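# Hand the bar between grippers, finish holding its red end

## Task

Move the bar from the gripper holding it to the other gripper without setting it down anywhere. At the end only the receiving gripper may hold the bar, and its grip must be on the bar's red end.

## Robot and tools

Robot: two Doosan M1013 arms, left_arm and right_arm, each with a Robotiq 140 two-finger gripper. Bases: left_arm at (+0.067, +0.638, 0) m, right_arm at (-0.029, -0.675, 0) m. Left fingers are rigid. Right fingers can fold: a part held in the quarter of the pad closest to the fingertip gets the full squeeze. Deeper toward the palm, the fingers may wrap and drag the part inward, so thin parts can slip and wide ones get crushed. Pressing a right fingertip into a surface folds it easily, which can spoil the next grip.

Frame: the scene frame has its origin at table height, halfway between the nominal bases. +z is up, +x points out over the table, +y is toward left_arm. Image left and right do not match these names. In each gripper's own axes, the fingers point along +z and close along y. end_effector_position is the spot between the pads when they are shut. The fingertips stick out about 33 mm past it when the gap is 40 mm or less, and about 9 mm when fully open.

execute_actions(actions, cameras): actions is a list of actions. Each action is a table of at most 15 rows, and each row is one 1/30 s step. A shorter table repeats its last row until 15 steps are done. Every row has 18 numbers in [-1, 1], for both arms even if one is idle: left dx, dy, dz, rx, ry, rz, gripper position, force_limit, speed, then the same nine for the right arm. dx..rz are an offset along scene axes from that arm's Hand target as it was when the action began. Every row counts from that same start, not from the row before. Scale: 1.0 is 0.6 m or 180 degrees. rx, ry, rz form one rotation vector, turning about the Hand target point. Six zeros re-send the current Hand target, and repeating an offset in a later action moves further. cameras takes names, ["all"] or []. Images come only with an empty actions list or when cameras asks for them.

Gripper numbers are absolute settings, not offsets. position: +1 is fully open (140 mm), about -0.8 brings the pads together, and -1 closes until blocked. force_limit (starts at +1): pad force on parts up to 40 mm, about 14 N at -1, 40 N at 0, 58 N at +1 for a slow close. speed (starts at +1): about 30 mm/s at -1, 140 at 0, 250 at +1. Faster closes squeeze harder. A 0 is a real command, so to keep a gripper unchanged, send its last three numbers again.

move(target, speed, blend, stop_force, zero, blocking, cameras): target is one 18-number row or a list of up to 15 rows, in the same layout, scale and frame. All rows are offsets from the Hand targets at the move's start, not from the previous row. Paths are straight lines, and both arms finish together. speed is each path's top speed in m/s, 0.002 to 2, default 0.25, with turning capped at twice that number in rad/s. It can be one value or one per target. blend is in m: corner rounding for a list, default 0, which means stop at each target. stop_force is in N, 10 to 80, shared by both arms. An arm's path ends when it senses that much push against its motion. Use it only with slow moves and no gripper rotation, and leave it out when backing off a contact. zero (default true) re-zeroes the force reading before the move. blocking=false returns after about 0.5 s while the move keeps running, and it cannot be combined with stop_force. Moves do not avoid obstacles or the other arm. Keep paths away from an arm's own base. The result adds a move: line with the outcome (done, off_target, moving, held, fault) and any limits (paced, held).

wait(seconds 0-10, cameras) lets time run. stop(cameras) brakes a running move; the fingers keep going. zoom_image(camera, region=[x0, y0, x1, y1] in pixels, at most 504x504) magnifies the newest picture from cam_head_left, cam_head_right, cam_left_wrist or cam_right_wrist (each 672x504). clear_fault(arm) resets a reported torque or force fault on left_arm or right_arm. read_manual(section) only returns licence texts. finished_scene(scene) ends scene 1 or 2 permanently, so call it only once the goal holds.

Each step, the controller limits the commanded pose to 70 mm and 16 degrees from where the gripper really is. Hand target in the result is the last command after that clipping, and the next offsets start from it. The gripper may rest short of it. To close the gap, send the missing distance as an offset.

Results: end_effector_position (m), quaternion wxyz and velocities, all in the scene frame. object_status: 0 moving, 1 blocked while opening, 2 blocked while closing (this means a grip, and is what to look for), 3 reached the commanded position or pads touching (maybe nothing held). position_measured is in counts: 3 fully open, 75 about 100 mm, 139 about 60 mm, 200 about 20 mm, 230 pads touching. To tighten a held grip, raise force_limit and change position from -1 to -0.98. Other lines: Tool commands, Joint torques, External joint torques, Flange force (gripper axes, includes held weight), Wrist depth (7x7 grid of distances in mm), step positions, MOTOR HOT.

Avoid: dropping the bar or letting it leave the table, slamming into things, and releasing a bar that is still moving. An arm faults and stops at 144 N of outside force or at a joint load limit. It stays stopped until clear_fault. A push or hit between the two arms, including one gripper closing on the other's fingers, can fail the scene. During the handover, close the receiving gripper gently near the red end, check for object_status 2, and only then open the first gripper and pull it away. Long holding or pushing overheats motors and triggers a brake stop.

Each tool is called after "Request:" by a JSON object that holds its "op" and its "data", one argument or row to a line.

## Session

Request:
{"op": "execute_actions", "data": {
  "actions": []
}}

Scene clock: 0.00 s.
left_arm: end_effector_position=(+0.4934, +0.0823, +0.2268) position_measured=201 object_status=3 end_effector_quat_wxyz=(-0.077, +0.707, -0.698, -0.090) | right_arm: end_effector_position=(+0.6205, -0.6549, +0.3220) position_measured=3 object_status=3 end_effector_quat_wxyz=(+0.000, +1.000, +0.016, +0.000)
Joint positions: left_arm=[-1.051 0.39 1.502 0.107 1.463 2.09] | right_arm=[-0.053 0.164 1.605 0 1.373 1.518]
Joint velocities: within noise
Joint torques (N m): no reading
External joint torques (N m): no reading
Flange force (N): no reading
Wrist depth (mm): cam_left_wrist=[301 - - - - 310 - / 327 - 327 113 114 334 - / - - - 121 354 - 367 / - - - 128 111 101 - / - - 83 137 86 86 448 / - 62 61 152 - - - / - - - - - - -] | cam_right_wrist=[- - - - 398 - - / - - - - 428 - - / - - - - - - - / - 125 - - - 145 118 / - 117 - - - - 111 / - 619 569 - - - - / - - - - - - -]
Hand target: left_arm +0.4934, +0.0823, +0.2268; -0.077, +0.707, -0.698, -0.090 | right_arm +0.6205, -0.6549, +0.3220; +0.000, +1.000, +0.016, +0.000
Tool commands: left_gripper/position=-0.576471 left_gripper/force_limit=+1.0 left_gripper/speed=+1.0 right_gripper/position=+1.0 right_gripper/force_limit=+1.0 right_gripper/speed=+1.0

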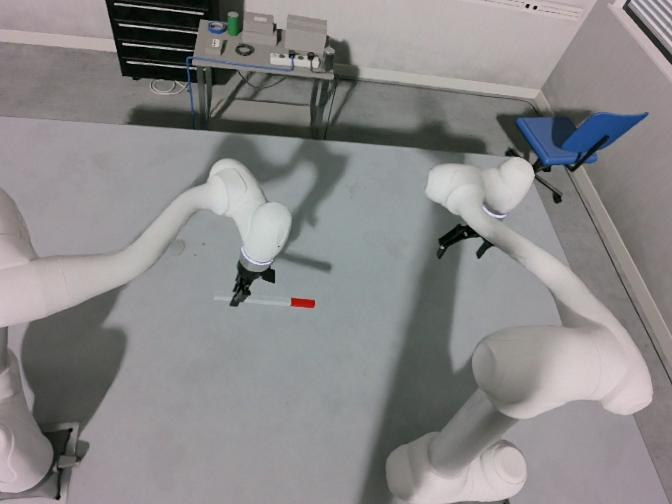

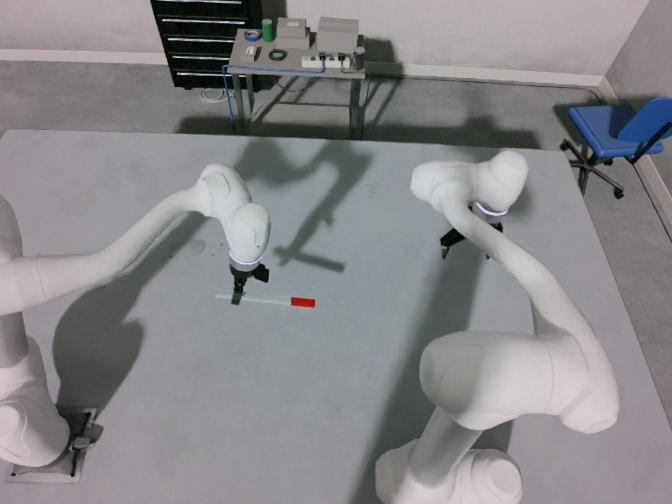

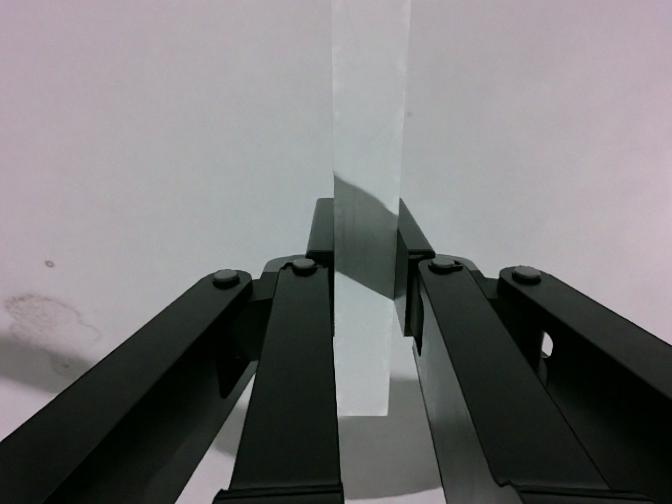

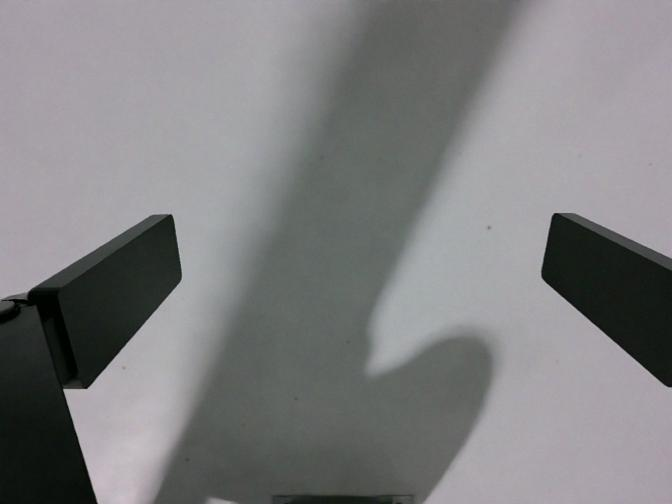

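Request:
{"op": "move", "data": {
  "target": [0,0,0,0,0,0,-0.576471,1,1,-0.1975,0.752,0.08,0.109,0.109,-0.491,0.15,-1,0],
  "speed": 0.45,
  "cameras": ["all"]
}}

Scene clock: 45.73 s.
left_arm: end_effector_position=(+0.4934, +0.0823, +0.2268) position_measured=201 object_status=3 end_effector_quat_wxyz=(-0.077, +0.707, -0.698, -0.090) | right_arm: end_effector_position=(+0.5020, -0.2037, +0.3701) position_measured=110 object_status=3 end_effector_quat_wxyz=(-0.156, +0.701, -0.679, -0.151)
Joint positions: left_arm=[-1.051 0.39 1.502 0.107 1.463 2.09] | right_arm=[0.471 0.12 1.624 0.408 1.206 3.501]
Joint torques (N m): left_arm=[-1.51 -87.09 -40.78 4.06 0.55 0.29] | right_arm=[1.48 -54.66 -43.71 4.78 -0.43 -0.05]
External joint torques (N m): left_arm=[1.14 7.88 1.16 0.27 0 -0.29] | right_arm=[-1.5 0.63 1.95 0.04 -0.01 0.05]
Flange force (N): left_arm=[8.3 -6.4 3.4] | right_arm=[4.3 1.2 1.4]
Wrist depth (mm): cam_left_wrist=[- 303 - 107 - 321 305 / 320 326 - 113 323 331 - / - - - 121 147 367 369 / - 421 406 128 114 406 417 / - - 83 137 86 85 86 / - 62 61 152 - - - / - - - - - - -] | cam_right_wrist=[447 - - - - - - / - - - - - - - / 580 - - - - - - / 650 648 123 - - 130 573 / - 89 81 450 - - 89 / - 60 - 386 - - - / - - - 316 874 - -]
Hand target: left_arm +0.4934, +0.0823, +0.2268; -0.077, +0.707, -0.698, -0.090 | right_arm +0.5020, -0.2037, +0.3700; -0.156, +0.702, -0.679, -0.151
Off the commanded pose: left_arm 0.000 m, 0 deg | right_arm 0.000 m, 0 deg.
move: done
camera_calibration:
cam_right_wrist: T_world_to_cam=[[-0.999522, -0.0281549, -0.0127705, 0.509584], [-0.0287491, 0.694553, 0.718867, -0.107576], [-0.0113698, 0.71889, -0.69503, 0.549491], [0, 0, 0, 1]] pos_world=[0.512495, -0.30596, 0.465754]

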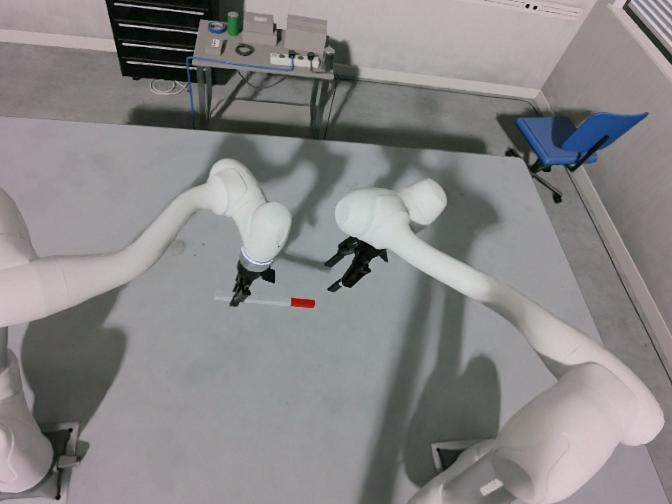

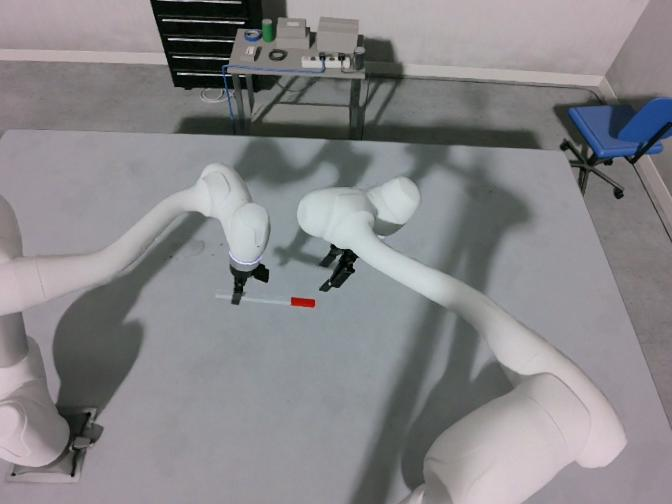

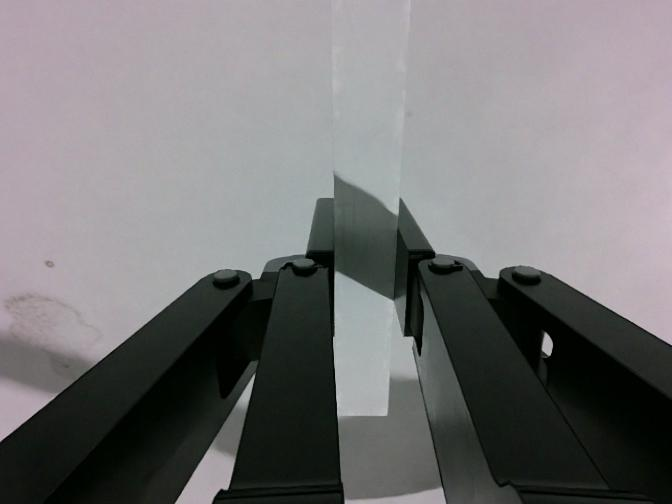

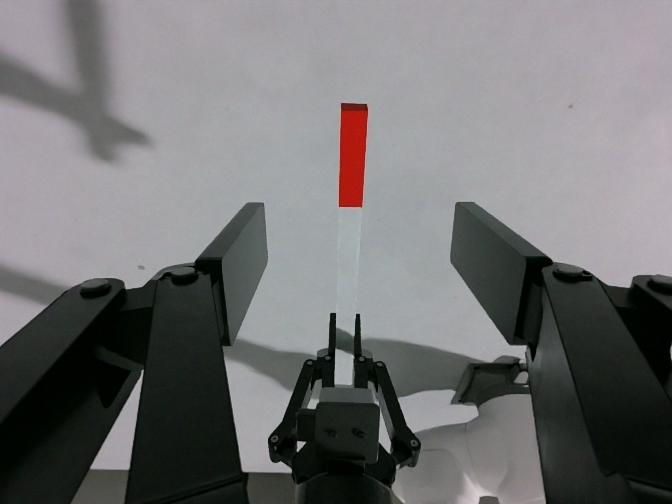

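Request:
{"op": "move", "data": {
  "target": [
    [0,0,0,0,0,0,-0.576471,1,1,-0.0033,0.0928,-0.2267,0,0,0,0.15,-1,0]
  ],
  "speed": 0.2,
  "cameras": ["cam_right_wrist","cam_head_right"]
}}

Request:
{"op": "zoom_image", "data": {
  "camera": "cam_head_right",
  "region": [200, 220, 380, 340]
}}

Scene clock: 64.73 s.
left_arm: end_effector_position=(+0.4934, +0.0823, +0.2268) position_measured=201 object_status=3 end_effector_quat_wxyz=(-0.077, +0.707, -0.698, -0.090) | right_arm: end_effector_position=(+0.5000, -0.1480, +0.2339) position_measured=110 object_status=3 end_effector_quat_wxyz=(-0.156, +0.701, -0.679, -0.151)
Joint positions: left_arm=[-1.051 0.39 1.502 0.107 1.463 2.09] | right_arm=[0.547 0.23 1.747 0.446 0.964 3.467]
Joint torques (N m): left_arm=[-1.54 -87.17 -40.69 4.04 0.56 0.31] | right_arm=[1.65 -63.34 -41.29 4.32 -0.4 -0.06]
External joint torques (N m): left_arm=[1.23 7.95 0.95 0.3 -0.02 -0.31] | right_arm=[-1.62 0.53 1.75 0.08 0 0.06]
Flange force (N): left_arm=[8.7 -6.8 3.2] | right_arm=[4.1 0.9 0.6]
Wrist depth (mm): cam_left_wrist=[- 301 314 107 302 305 - / - 327 - 113 116 - - / 364 - - 121 - 367 - / - - 395 128 111 - - / 446 - 83 137 86 85 - / - 61 61 152 - - - / - - - - - - -] | cam_right_wrist=[302 315 - - - - 290 / - - 389 174 - - - / - - 388 173 - - - / - - 124 191 - 119 475 / - 89 81 217 - - 89 / - 60 - 253 - - - / - - - 296 - - -]
Hand target: left_arm +0.4934, +0.0823, +0.2268; -0.077, +0.707, -0.698, -0.090 | right_arm +0.5000, -0.1480, +0.2340; -0.156, +0.702, -0.679, -0.151
Off the commanded pose: left_arm 0.000 m, 0 deg | right_arm 0.000 m, 0 deg.
move: done
camera_calibration:
cam_right_wrist: T_world_to_cam=[[-0.999523, -0.0282301, -0.0125554, 0.507426], [-0.0286484, 0.694653, 0.718774, -0.0484725], [-0.0115694, 0.718791, -0.69513, 0.414803], [0, 0, 0, 1]] pos_world=[0.510594, -0.25016, 0.329554]
Images, in order (width x height): cam_head_right 672x504, cam_right_wrist 672x504.

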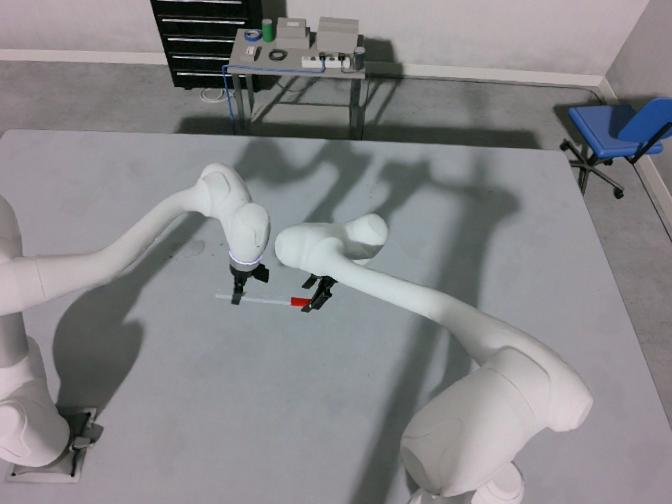

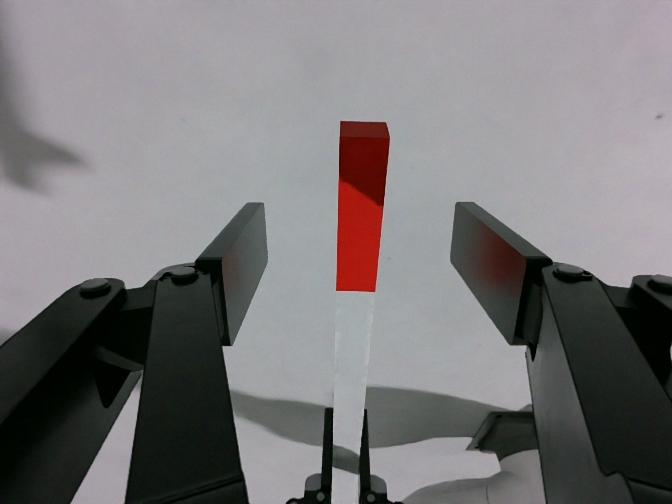

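Scaled by 2.800 from the camera's 672x504 image, which has a finer 960x720 frame.

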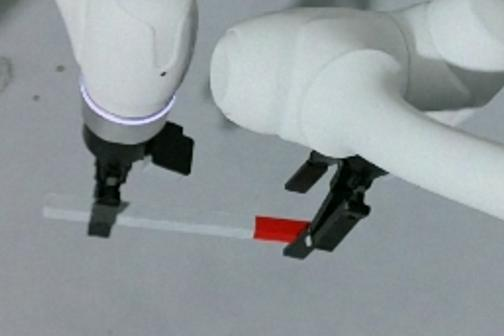

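Request:
{"op": "move", "data": {
  "target": [
    [0,0,0,0,0,0,-0.576471,1,1,-0.003,0.015,-0.0533,0,0,0,0.15,-1,0]
  ],
  "speed": 0.1,
  "cameras": ["cam_right_wrist","cam_head_right"]
}}

Request:
{"op": "zoom_image", "data": {
  "camera": "cam_head_right",
  "region": [200, 220, 380, 340]
}}

Scene clock: 89.50 s.
left_arm: end_effector_position=(+0.4934, +0.0823, +0.2268) position_measured=201 object_status=3 end_effector_quat_wxyz=(-0.077, +0.707, -0.698, -0.090) | right_arm: end_effector_position=(+0.4982, -0.1390, +0.2020) position_measured=110 object_status=3 end_effector_quat_wxyz=(-0.156, +0.701, -0.679, -0.151)
Joint positions: left_arm=[-1.051 0.39 1.502 0.107 1.463 2.09] | right_arm=[0.56 0.258 1.774 0.461 0.909 3.45]
Joint torques (N m): left_arm=[-1.34 -86.95 -40.8 4.06 0.58 0.32] | right_arm=[1.43 -64.69 -40.35 4.14 -0.38 -0.1]
External joint torques (N m): left_arm=[1.16 8.19 1.25 0.27 -0.04 -0.32] | right_arm=[-1.43 -0.15 1.53 0.12 -0.01 0.1]
Flange force (N): left_arm=[8.6 -6.5 3.7] | right_arm=[3.8 1.5 -0.2]
Wrist depth (mm): cam_left_wrist=[304 307 - 107 109 - - / - 327 327 113 114 331 326 / - 364 - 121 - - - / 426 411 - 129 111 102 417 / 449 77 83 137 86 86 445 / - 61 61 152 - - - / - - - - - - -] | cam_right_wrist=[281 287 - - 280 - - / - - - 313 - - 333 / - - - 136 374 - 350 / 441 - 123 149 159 119 - / - 89 81 171 - - 89 / - 61 - 201 - - - / - - - 262 - - -]
Hand target: left_arm +0.4934, +0.0823, +0.2268; -0.077, +0.707, -0.698, -0.090 | right_arm +0.4982, -0.1390, +0.2020; -0.156, +0.702, -0.679, -0.151
Off the commanded pose: left_arm 0.000 m, 0 deg | right_arm 0.000 m, 0 deg.
move: done
camera_calibration:
cam_right_wrist: T_world_to_cam=[[-0.99952, -0.028299, -0.0126281, 0.505484], [-0.0287476, 0.694599, 0.718822, -0.0318241], [-0.0115705, 0.71884, -0.695079, 0.386135], [0, 0, 0, 1]] pos_world=[0.508794, -0.24116, 0.297654]
Images, in order (width x height): cam_head_right 672x504, cam_right_wrist 672x504.

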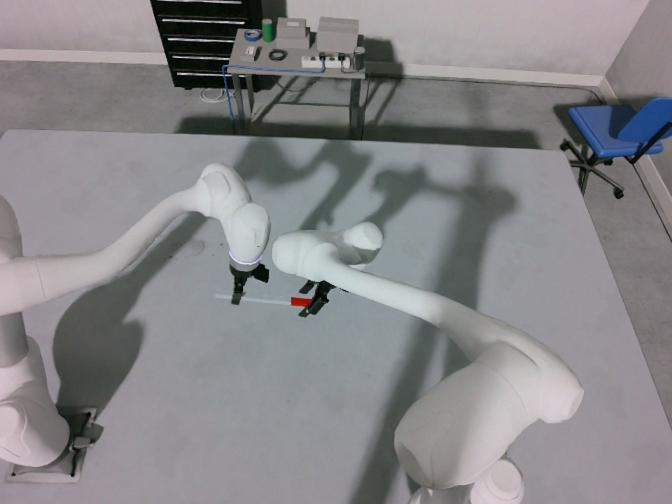

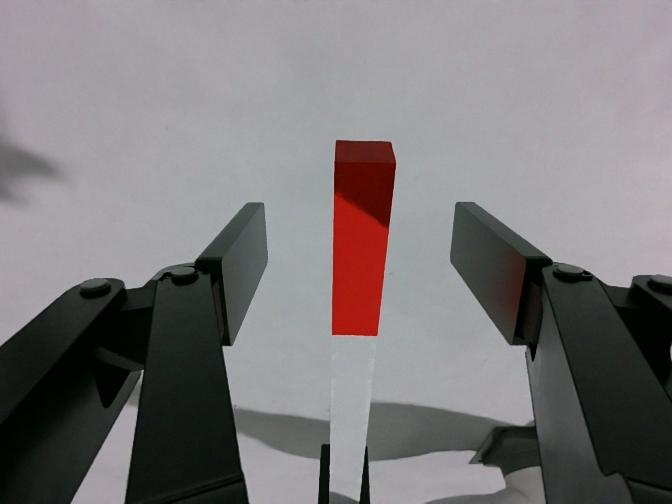

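Scaled by 2.800 from the camera's 672x504 image, which has a finer 960x720 frame.

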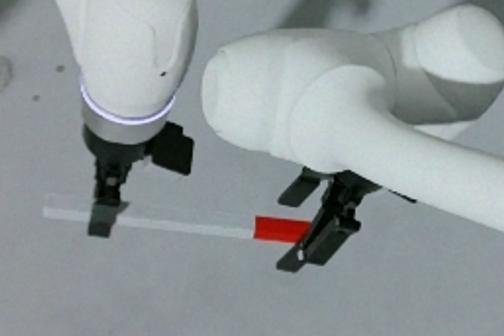

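Request:
{"op": "move", "data": {
  "target": [
    [0,0,0,0,0,0,-0.576471,1,1,-0.001,-0.002,0.005,0,0,0,0.15,-1,0],
    [0,0,0,0,0,0,-0.576471,1,1,-0.001,-0.002,0.005,0,0,0,-1,1,-1]
  ],
  "speed": 0.1,
  "cameras": ["cam_right_wrist","cam_left_wrist"]
}}

Scene clock: 106.97 s.
left_arm: end_effector_position=(+0.4934, +0.0823, +0.2268) position_measured=201 object_status=3 end_effector_quat_wxyz=(-0.077, +0.707, -0.698, -0.090) | right_arm: end_effector_position=(+0.4976, -0.1402, +0.2050) position_measured=203 object_status=0 end_effector_quat_wxyz=(-0.156, +0.701, -0.679, -0.151)
Joint positions: left_arm=[-1.051 0.39 1.502 0.107 1.463 2.09] | right_arm=[0.559 0.254 1.773 0.46 0.914 3.452]
Joint torques (N m): left_arm=[3.79 -87.25 -44.03 5.77 -1.02 -0.43] | right_arm=[7.83 -64.86 -36.43 4.24 2.41 -1.26]
External joint torques (N m): left_arm=[-3.62 8 4.32 -1.41 1.57 0.43] | right_arm=[-7.79 0.38 -2.27 0.01 -2.79 1.26]
Flange force (N): left_arm=[7.0 1.9 4.9] | right_arm=[4.7 -7.7 -0.8]
Wrist depth (mm): cam_left_wrist=[- 301 - 107 302 - - / - - 314 113 328 315 336 / - - - 121 356 - - / - - - 128 110 402 426 / - 77 83 137 86 85 443 / - 61 61 152 - - - / - - - - - - -] | cam_right_wrist=[- - - - - 279 - / - - - - - - - / - - - 139 - - - / - - 432 149 115 - - / - - 81 171 87 85 71 / - - - 206 - 63 - / - - - - - - -]
Hand target: left_arm +0.4934, +0.0823, +0.2268; -0.077, +0.707, -0.698, -0.090 | right_arm +0.4976, -0.1402, +0.2050; -0.156, +0.702, -0.679, -0.151
Off the commanded pose: left_arm 0.000 m, 0 deg | right_arm 0.000 m, 0 deg.
move: done
camera_calibration:
cam_right_wrist: T_world_to_cam=[[-0.999521, -0.0282291, -0.0126997, 0.504929], [-0.0287505, 0.694601, 0.71882, -0.0332336], [-0.0114705, 0.718841, -0.69508, 0.389095], [0, 0, 0, 1]] pos_world=[0.508195, -0.24236, 0.300754]
Images, in order (width x height): cam_left_wrist 672x504, cam_right_wrist 672x504.

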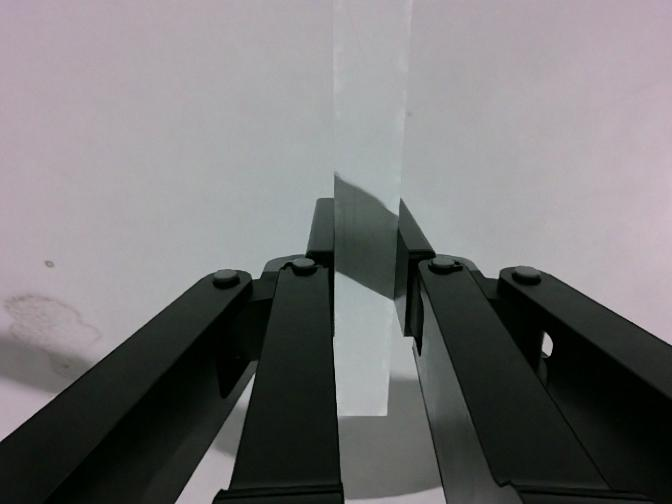

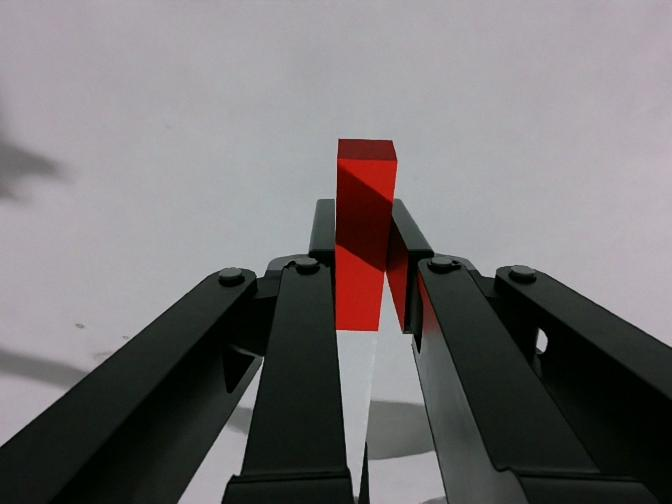

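Request:
{"op": "wait", "data": {
  "seconds": 0.2
}}

Scene clock: 110.07 s.
left_arm: end_effector_position=(+0.4934, +0.0823, +0.2268) position_measured=201 object_status=3 end_effector_quat_wxyz=(-0.077, +0.707, -0.698, -0.090) | right_arm: end_effector_position=(+0.4976, -0.1402, +0.2050) position_measured=203 object_status=2 end_effector_quat_wxyz=(-0.156, +0.702, -0.679, -0.151)
Joint positions: left_arm=[-1.051 0.39 1.502 0.107 1.463 2.09] | right_arm=[0.559 0.254 1.774 0.46 0.914 3.452]
Joint torques (N m): left_arm=[3.82 -87.47 -44.03 5.78 -1.03 -0.43] | right_arm=[7.87 -64.76 -36.39 4.26 2.35 -1.24]
External joint torques (N m): left_arm=[-4.03 8.57 4.41 -1.44 1.56 0.43] | right_arm=[-7.86 0.49 -2.2 -0.01 -2.72 1.24]
Flange force (N): left_arm=[7.9 2.0 5.1] | right_arm=[4.8 -7.9 -0.9]
Wrist depth (mm): cam_left_wrist=[305 - 301 107 292 297 304 / 312 - - 113 114 331 340 / 367 380 - 121 - - 340 / - 412 - 129 111 - - / - - 83 137 86 85 - / - 61 61 152 - - - / - - - - - - -] | cam_right_wrist=[- - 270 - - - - / - - - - - 335 - / - - - 139 367 367 374 / - 427 - 150 115 411 445 / - - 81 171 87 86 72 / - - - 206 - 63 - / - - - - - - -]
Hand target: left_arm +0.4934, +0.0823, +0.2268; -0.077, +0.707, -0.698, -0.090 | right_arm +0.4976, -0.1402, +0.2050; -0.156, +0.702, -0.679, -0.151
Tool commands: left_gripper/position=-0.576471 left_gripper/force_limit=+1.0 left_gripper/speed=+1.0 right_gripper/position=-1.0 right_gripper/force_limit=+1.0 right_gripper/speed=-1.0
Off the commanded pose: left_arm 0.000 m, 0 deg | right_arm 0.000 m, 0 deg.
wait: 0.20 s; at rest from the start

Request:
{"op": "move", "data": {
  "target": [
    [0,0,0,0,0,0,0.3,1,-0.8,0,0,0,0,0,0,-1,1,-1],
    [0,0.06,0.22,0,0,0,0.3,1,-0.8,0,0,0,0,0,0,-1,1,-1]
  ],
  "speed": 0.25,
  "cameras": ["cam_right_wrist","cam_head_right","cam_left_wrist"]
}}

Scene clock: 120.93 s.
left_arm: end_effector_position=(+0.4935, +0.1184, +0.3588) position_measured=91 object_status=3 end_effector_quat_wxyz=(-0.077, +0.707, -0.698, -0.090) | right_arm: end_effector_position=(+0.4976, -0.1402, +0.2050) position_measured=203 object_status=2 end_effector_quat_wxyz=(-0.156, +0.702, -0.679, -0.151)
Joint positions: left_arm=[-1.025 0.296 1.388 0.112 1.666 2.137] | right_arm=[0.559 0.254 1.774 0.46 0.914 3.452]
Joint torques (N m): left_arm=[-1.17 -78.72 -42 4.27 0.53 0.29] | right_arm=[1.75 -65.38 -41.18 4.38 -0.51 -0.1]
External joint torques (N m): left_arm=[1.58 7.56 0.83 0.27 -0.01 -0.29] | right_arm=[-1.73 0.64 2.24 -0.1 0.11 0.1]
Flange force (N): left_arm=[8.0 -7.6 0.8] | right_arm=[4.7 1.4 0.5]
Wrist depth (mm): cam_left_wrist=[- 415 406 - 403 428 439 / 457 432 443 226 - 457 459 / - - 505 - - - - / - 108 132 560 557 124 - / - 82 132 - - 108 75 / - - 742 - - - - / - - - - 654 - -] | cam_right_wrist=[- - - - - - - / - - - - - - - / - - - 139 - - - / - - - 146 112 97 - / - - 81 171 86 81 71 / - - - 206 - 63 - / - - - - - - -]
Hand target: left_arm +0.4934, +0.1183, +0.3588; -0.077, +0.707, -0.698, -0.090 | right_arm +0.4976, -0.1402, +0.2050; -0.156, +0.702, -0.679, -0.151
Off the commanded pose: left_arm 0.000 m, 0 deg | right_arm 0.000 m, 0 deg.
move: done
camera_calibration:
cam_left_wrist: T_world_to_cam=[[-0.999748, -0.0198196, 0.0105055, 0.497411], [-0.0106534, 0.831662, 0.555181, -0.287844], [-0.0197405, 0.554929, -0.831663, 0.380692], [0, 0, 0, 1]] pos_world=[0.501734, 0.03799, 0.471188]
cam_right_wrist: T_world_to_cam=[[-0.999521, -0.0282291, -0.0126997, 0.504928], [-0.0287505, 0.694601, 0.71882, -0.0331617], [-0.0114705, 0.718841, -0.69508, 0.389026], [0, 0, 0, 1]] pos_world=[0.508195, -0.24236, 0.300654]
Images, in order (width x height): cam_head_right 672x504, cam_left_wrist 672x504, cam_right_wrist 672x504.

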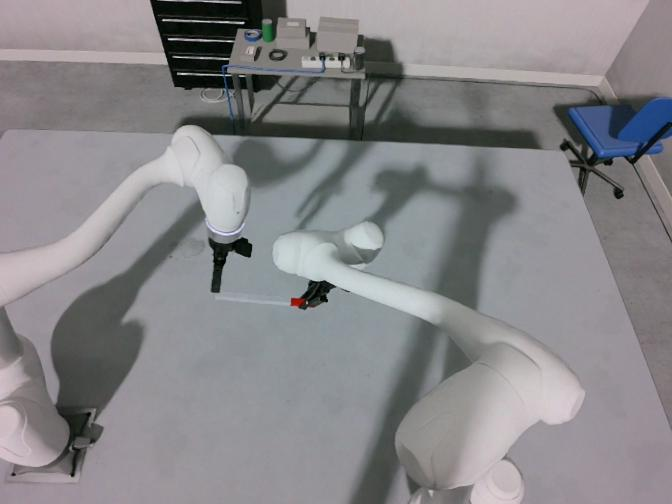

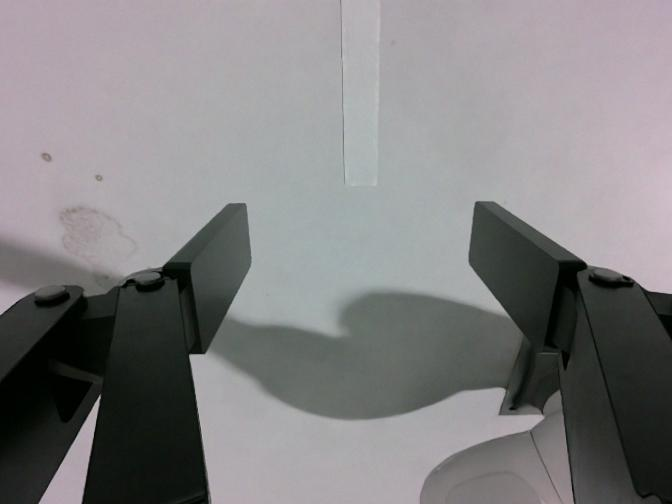

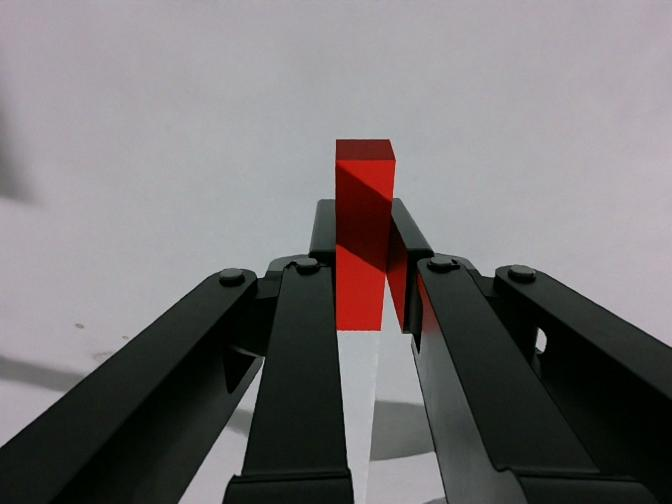

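Request:
{"op": "finished_scene", "data": {
  "scene": 1
}}

The scene is finished: the task was done.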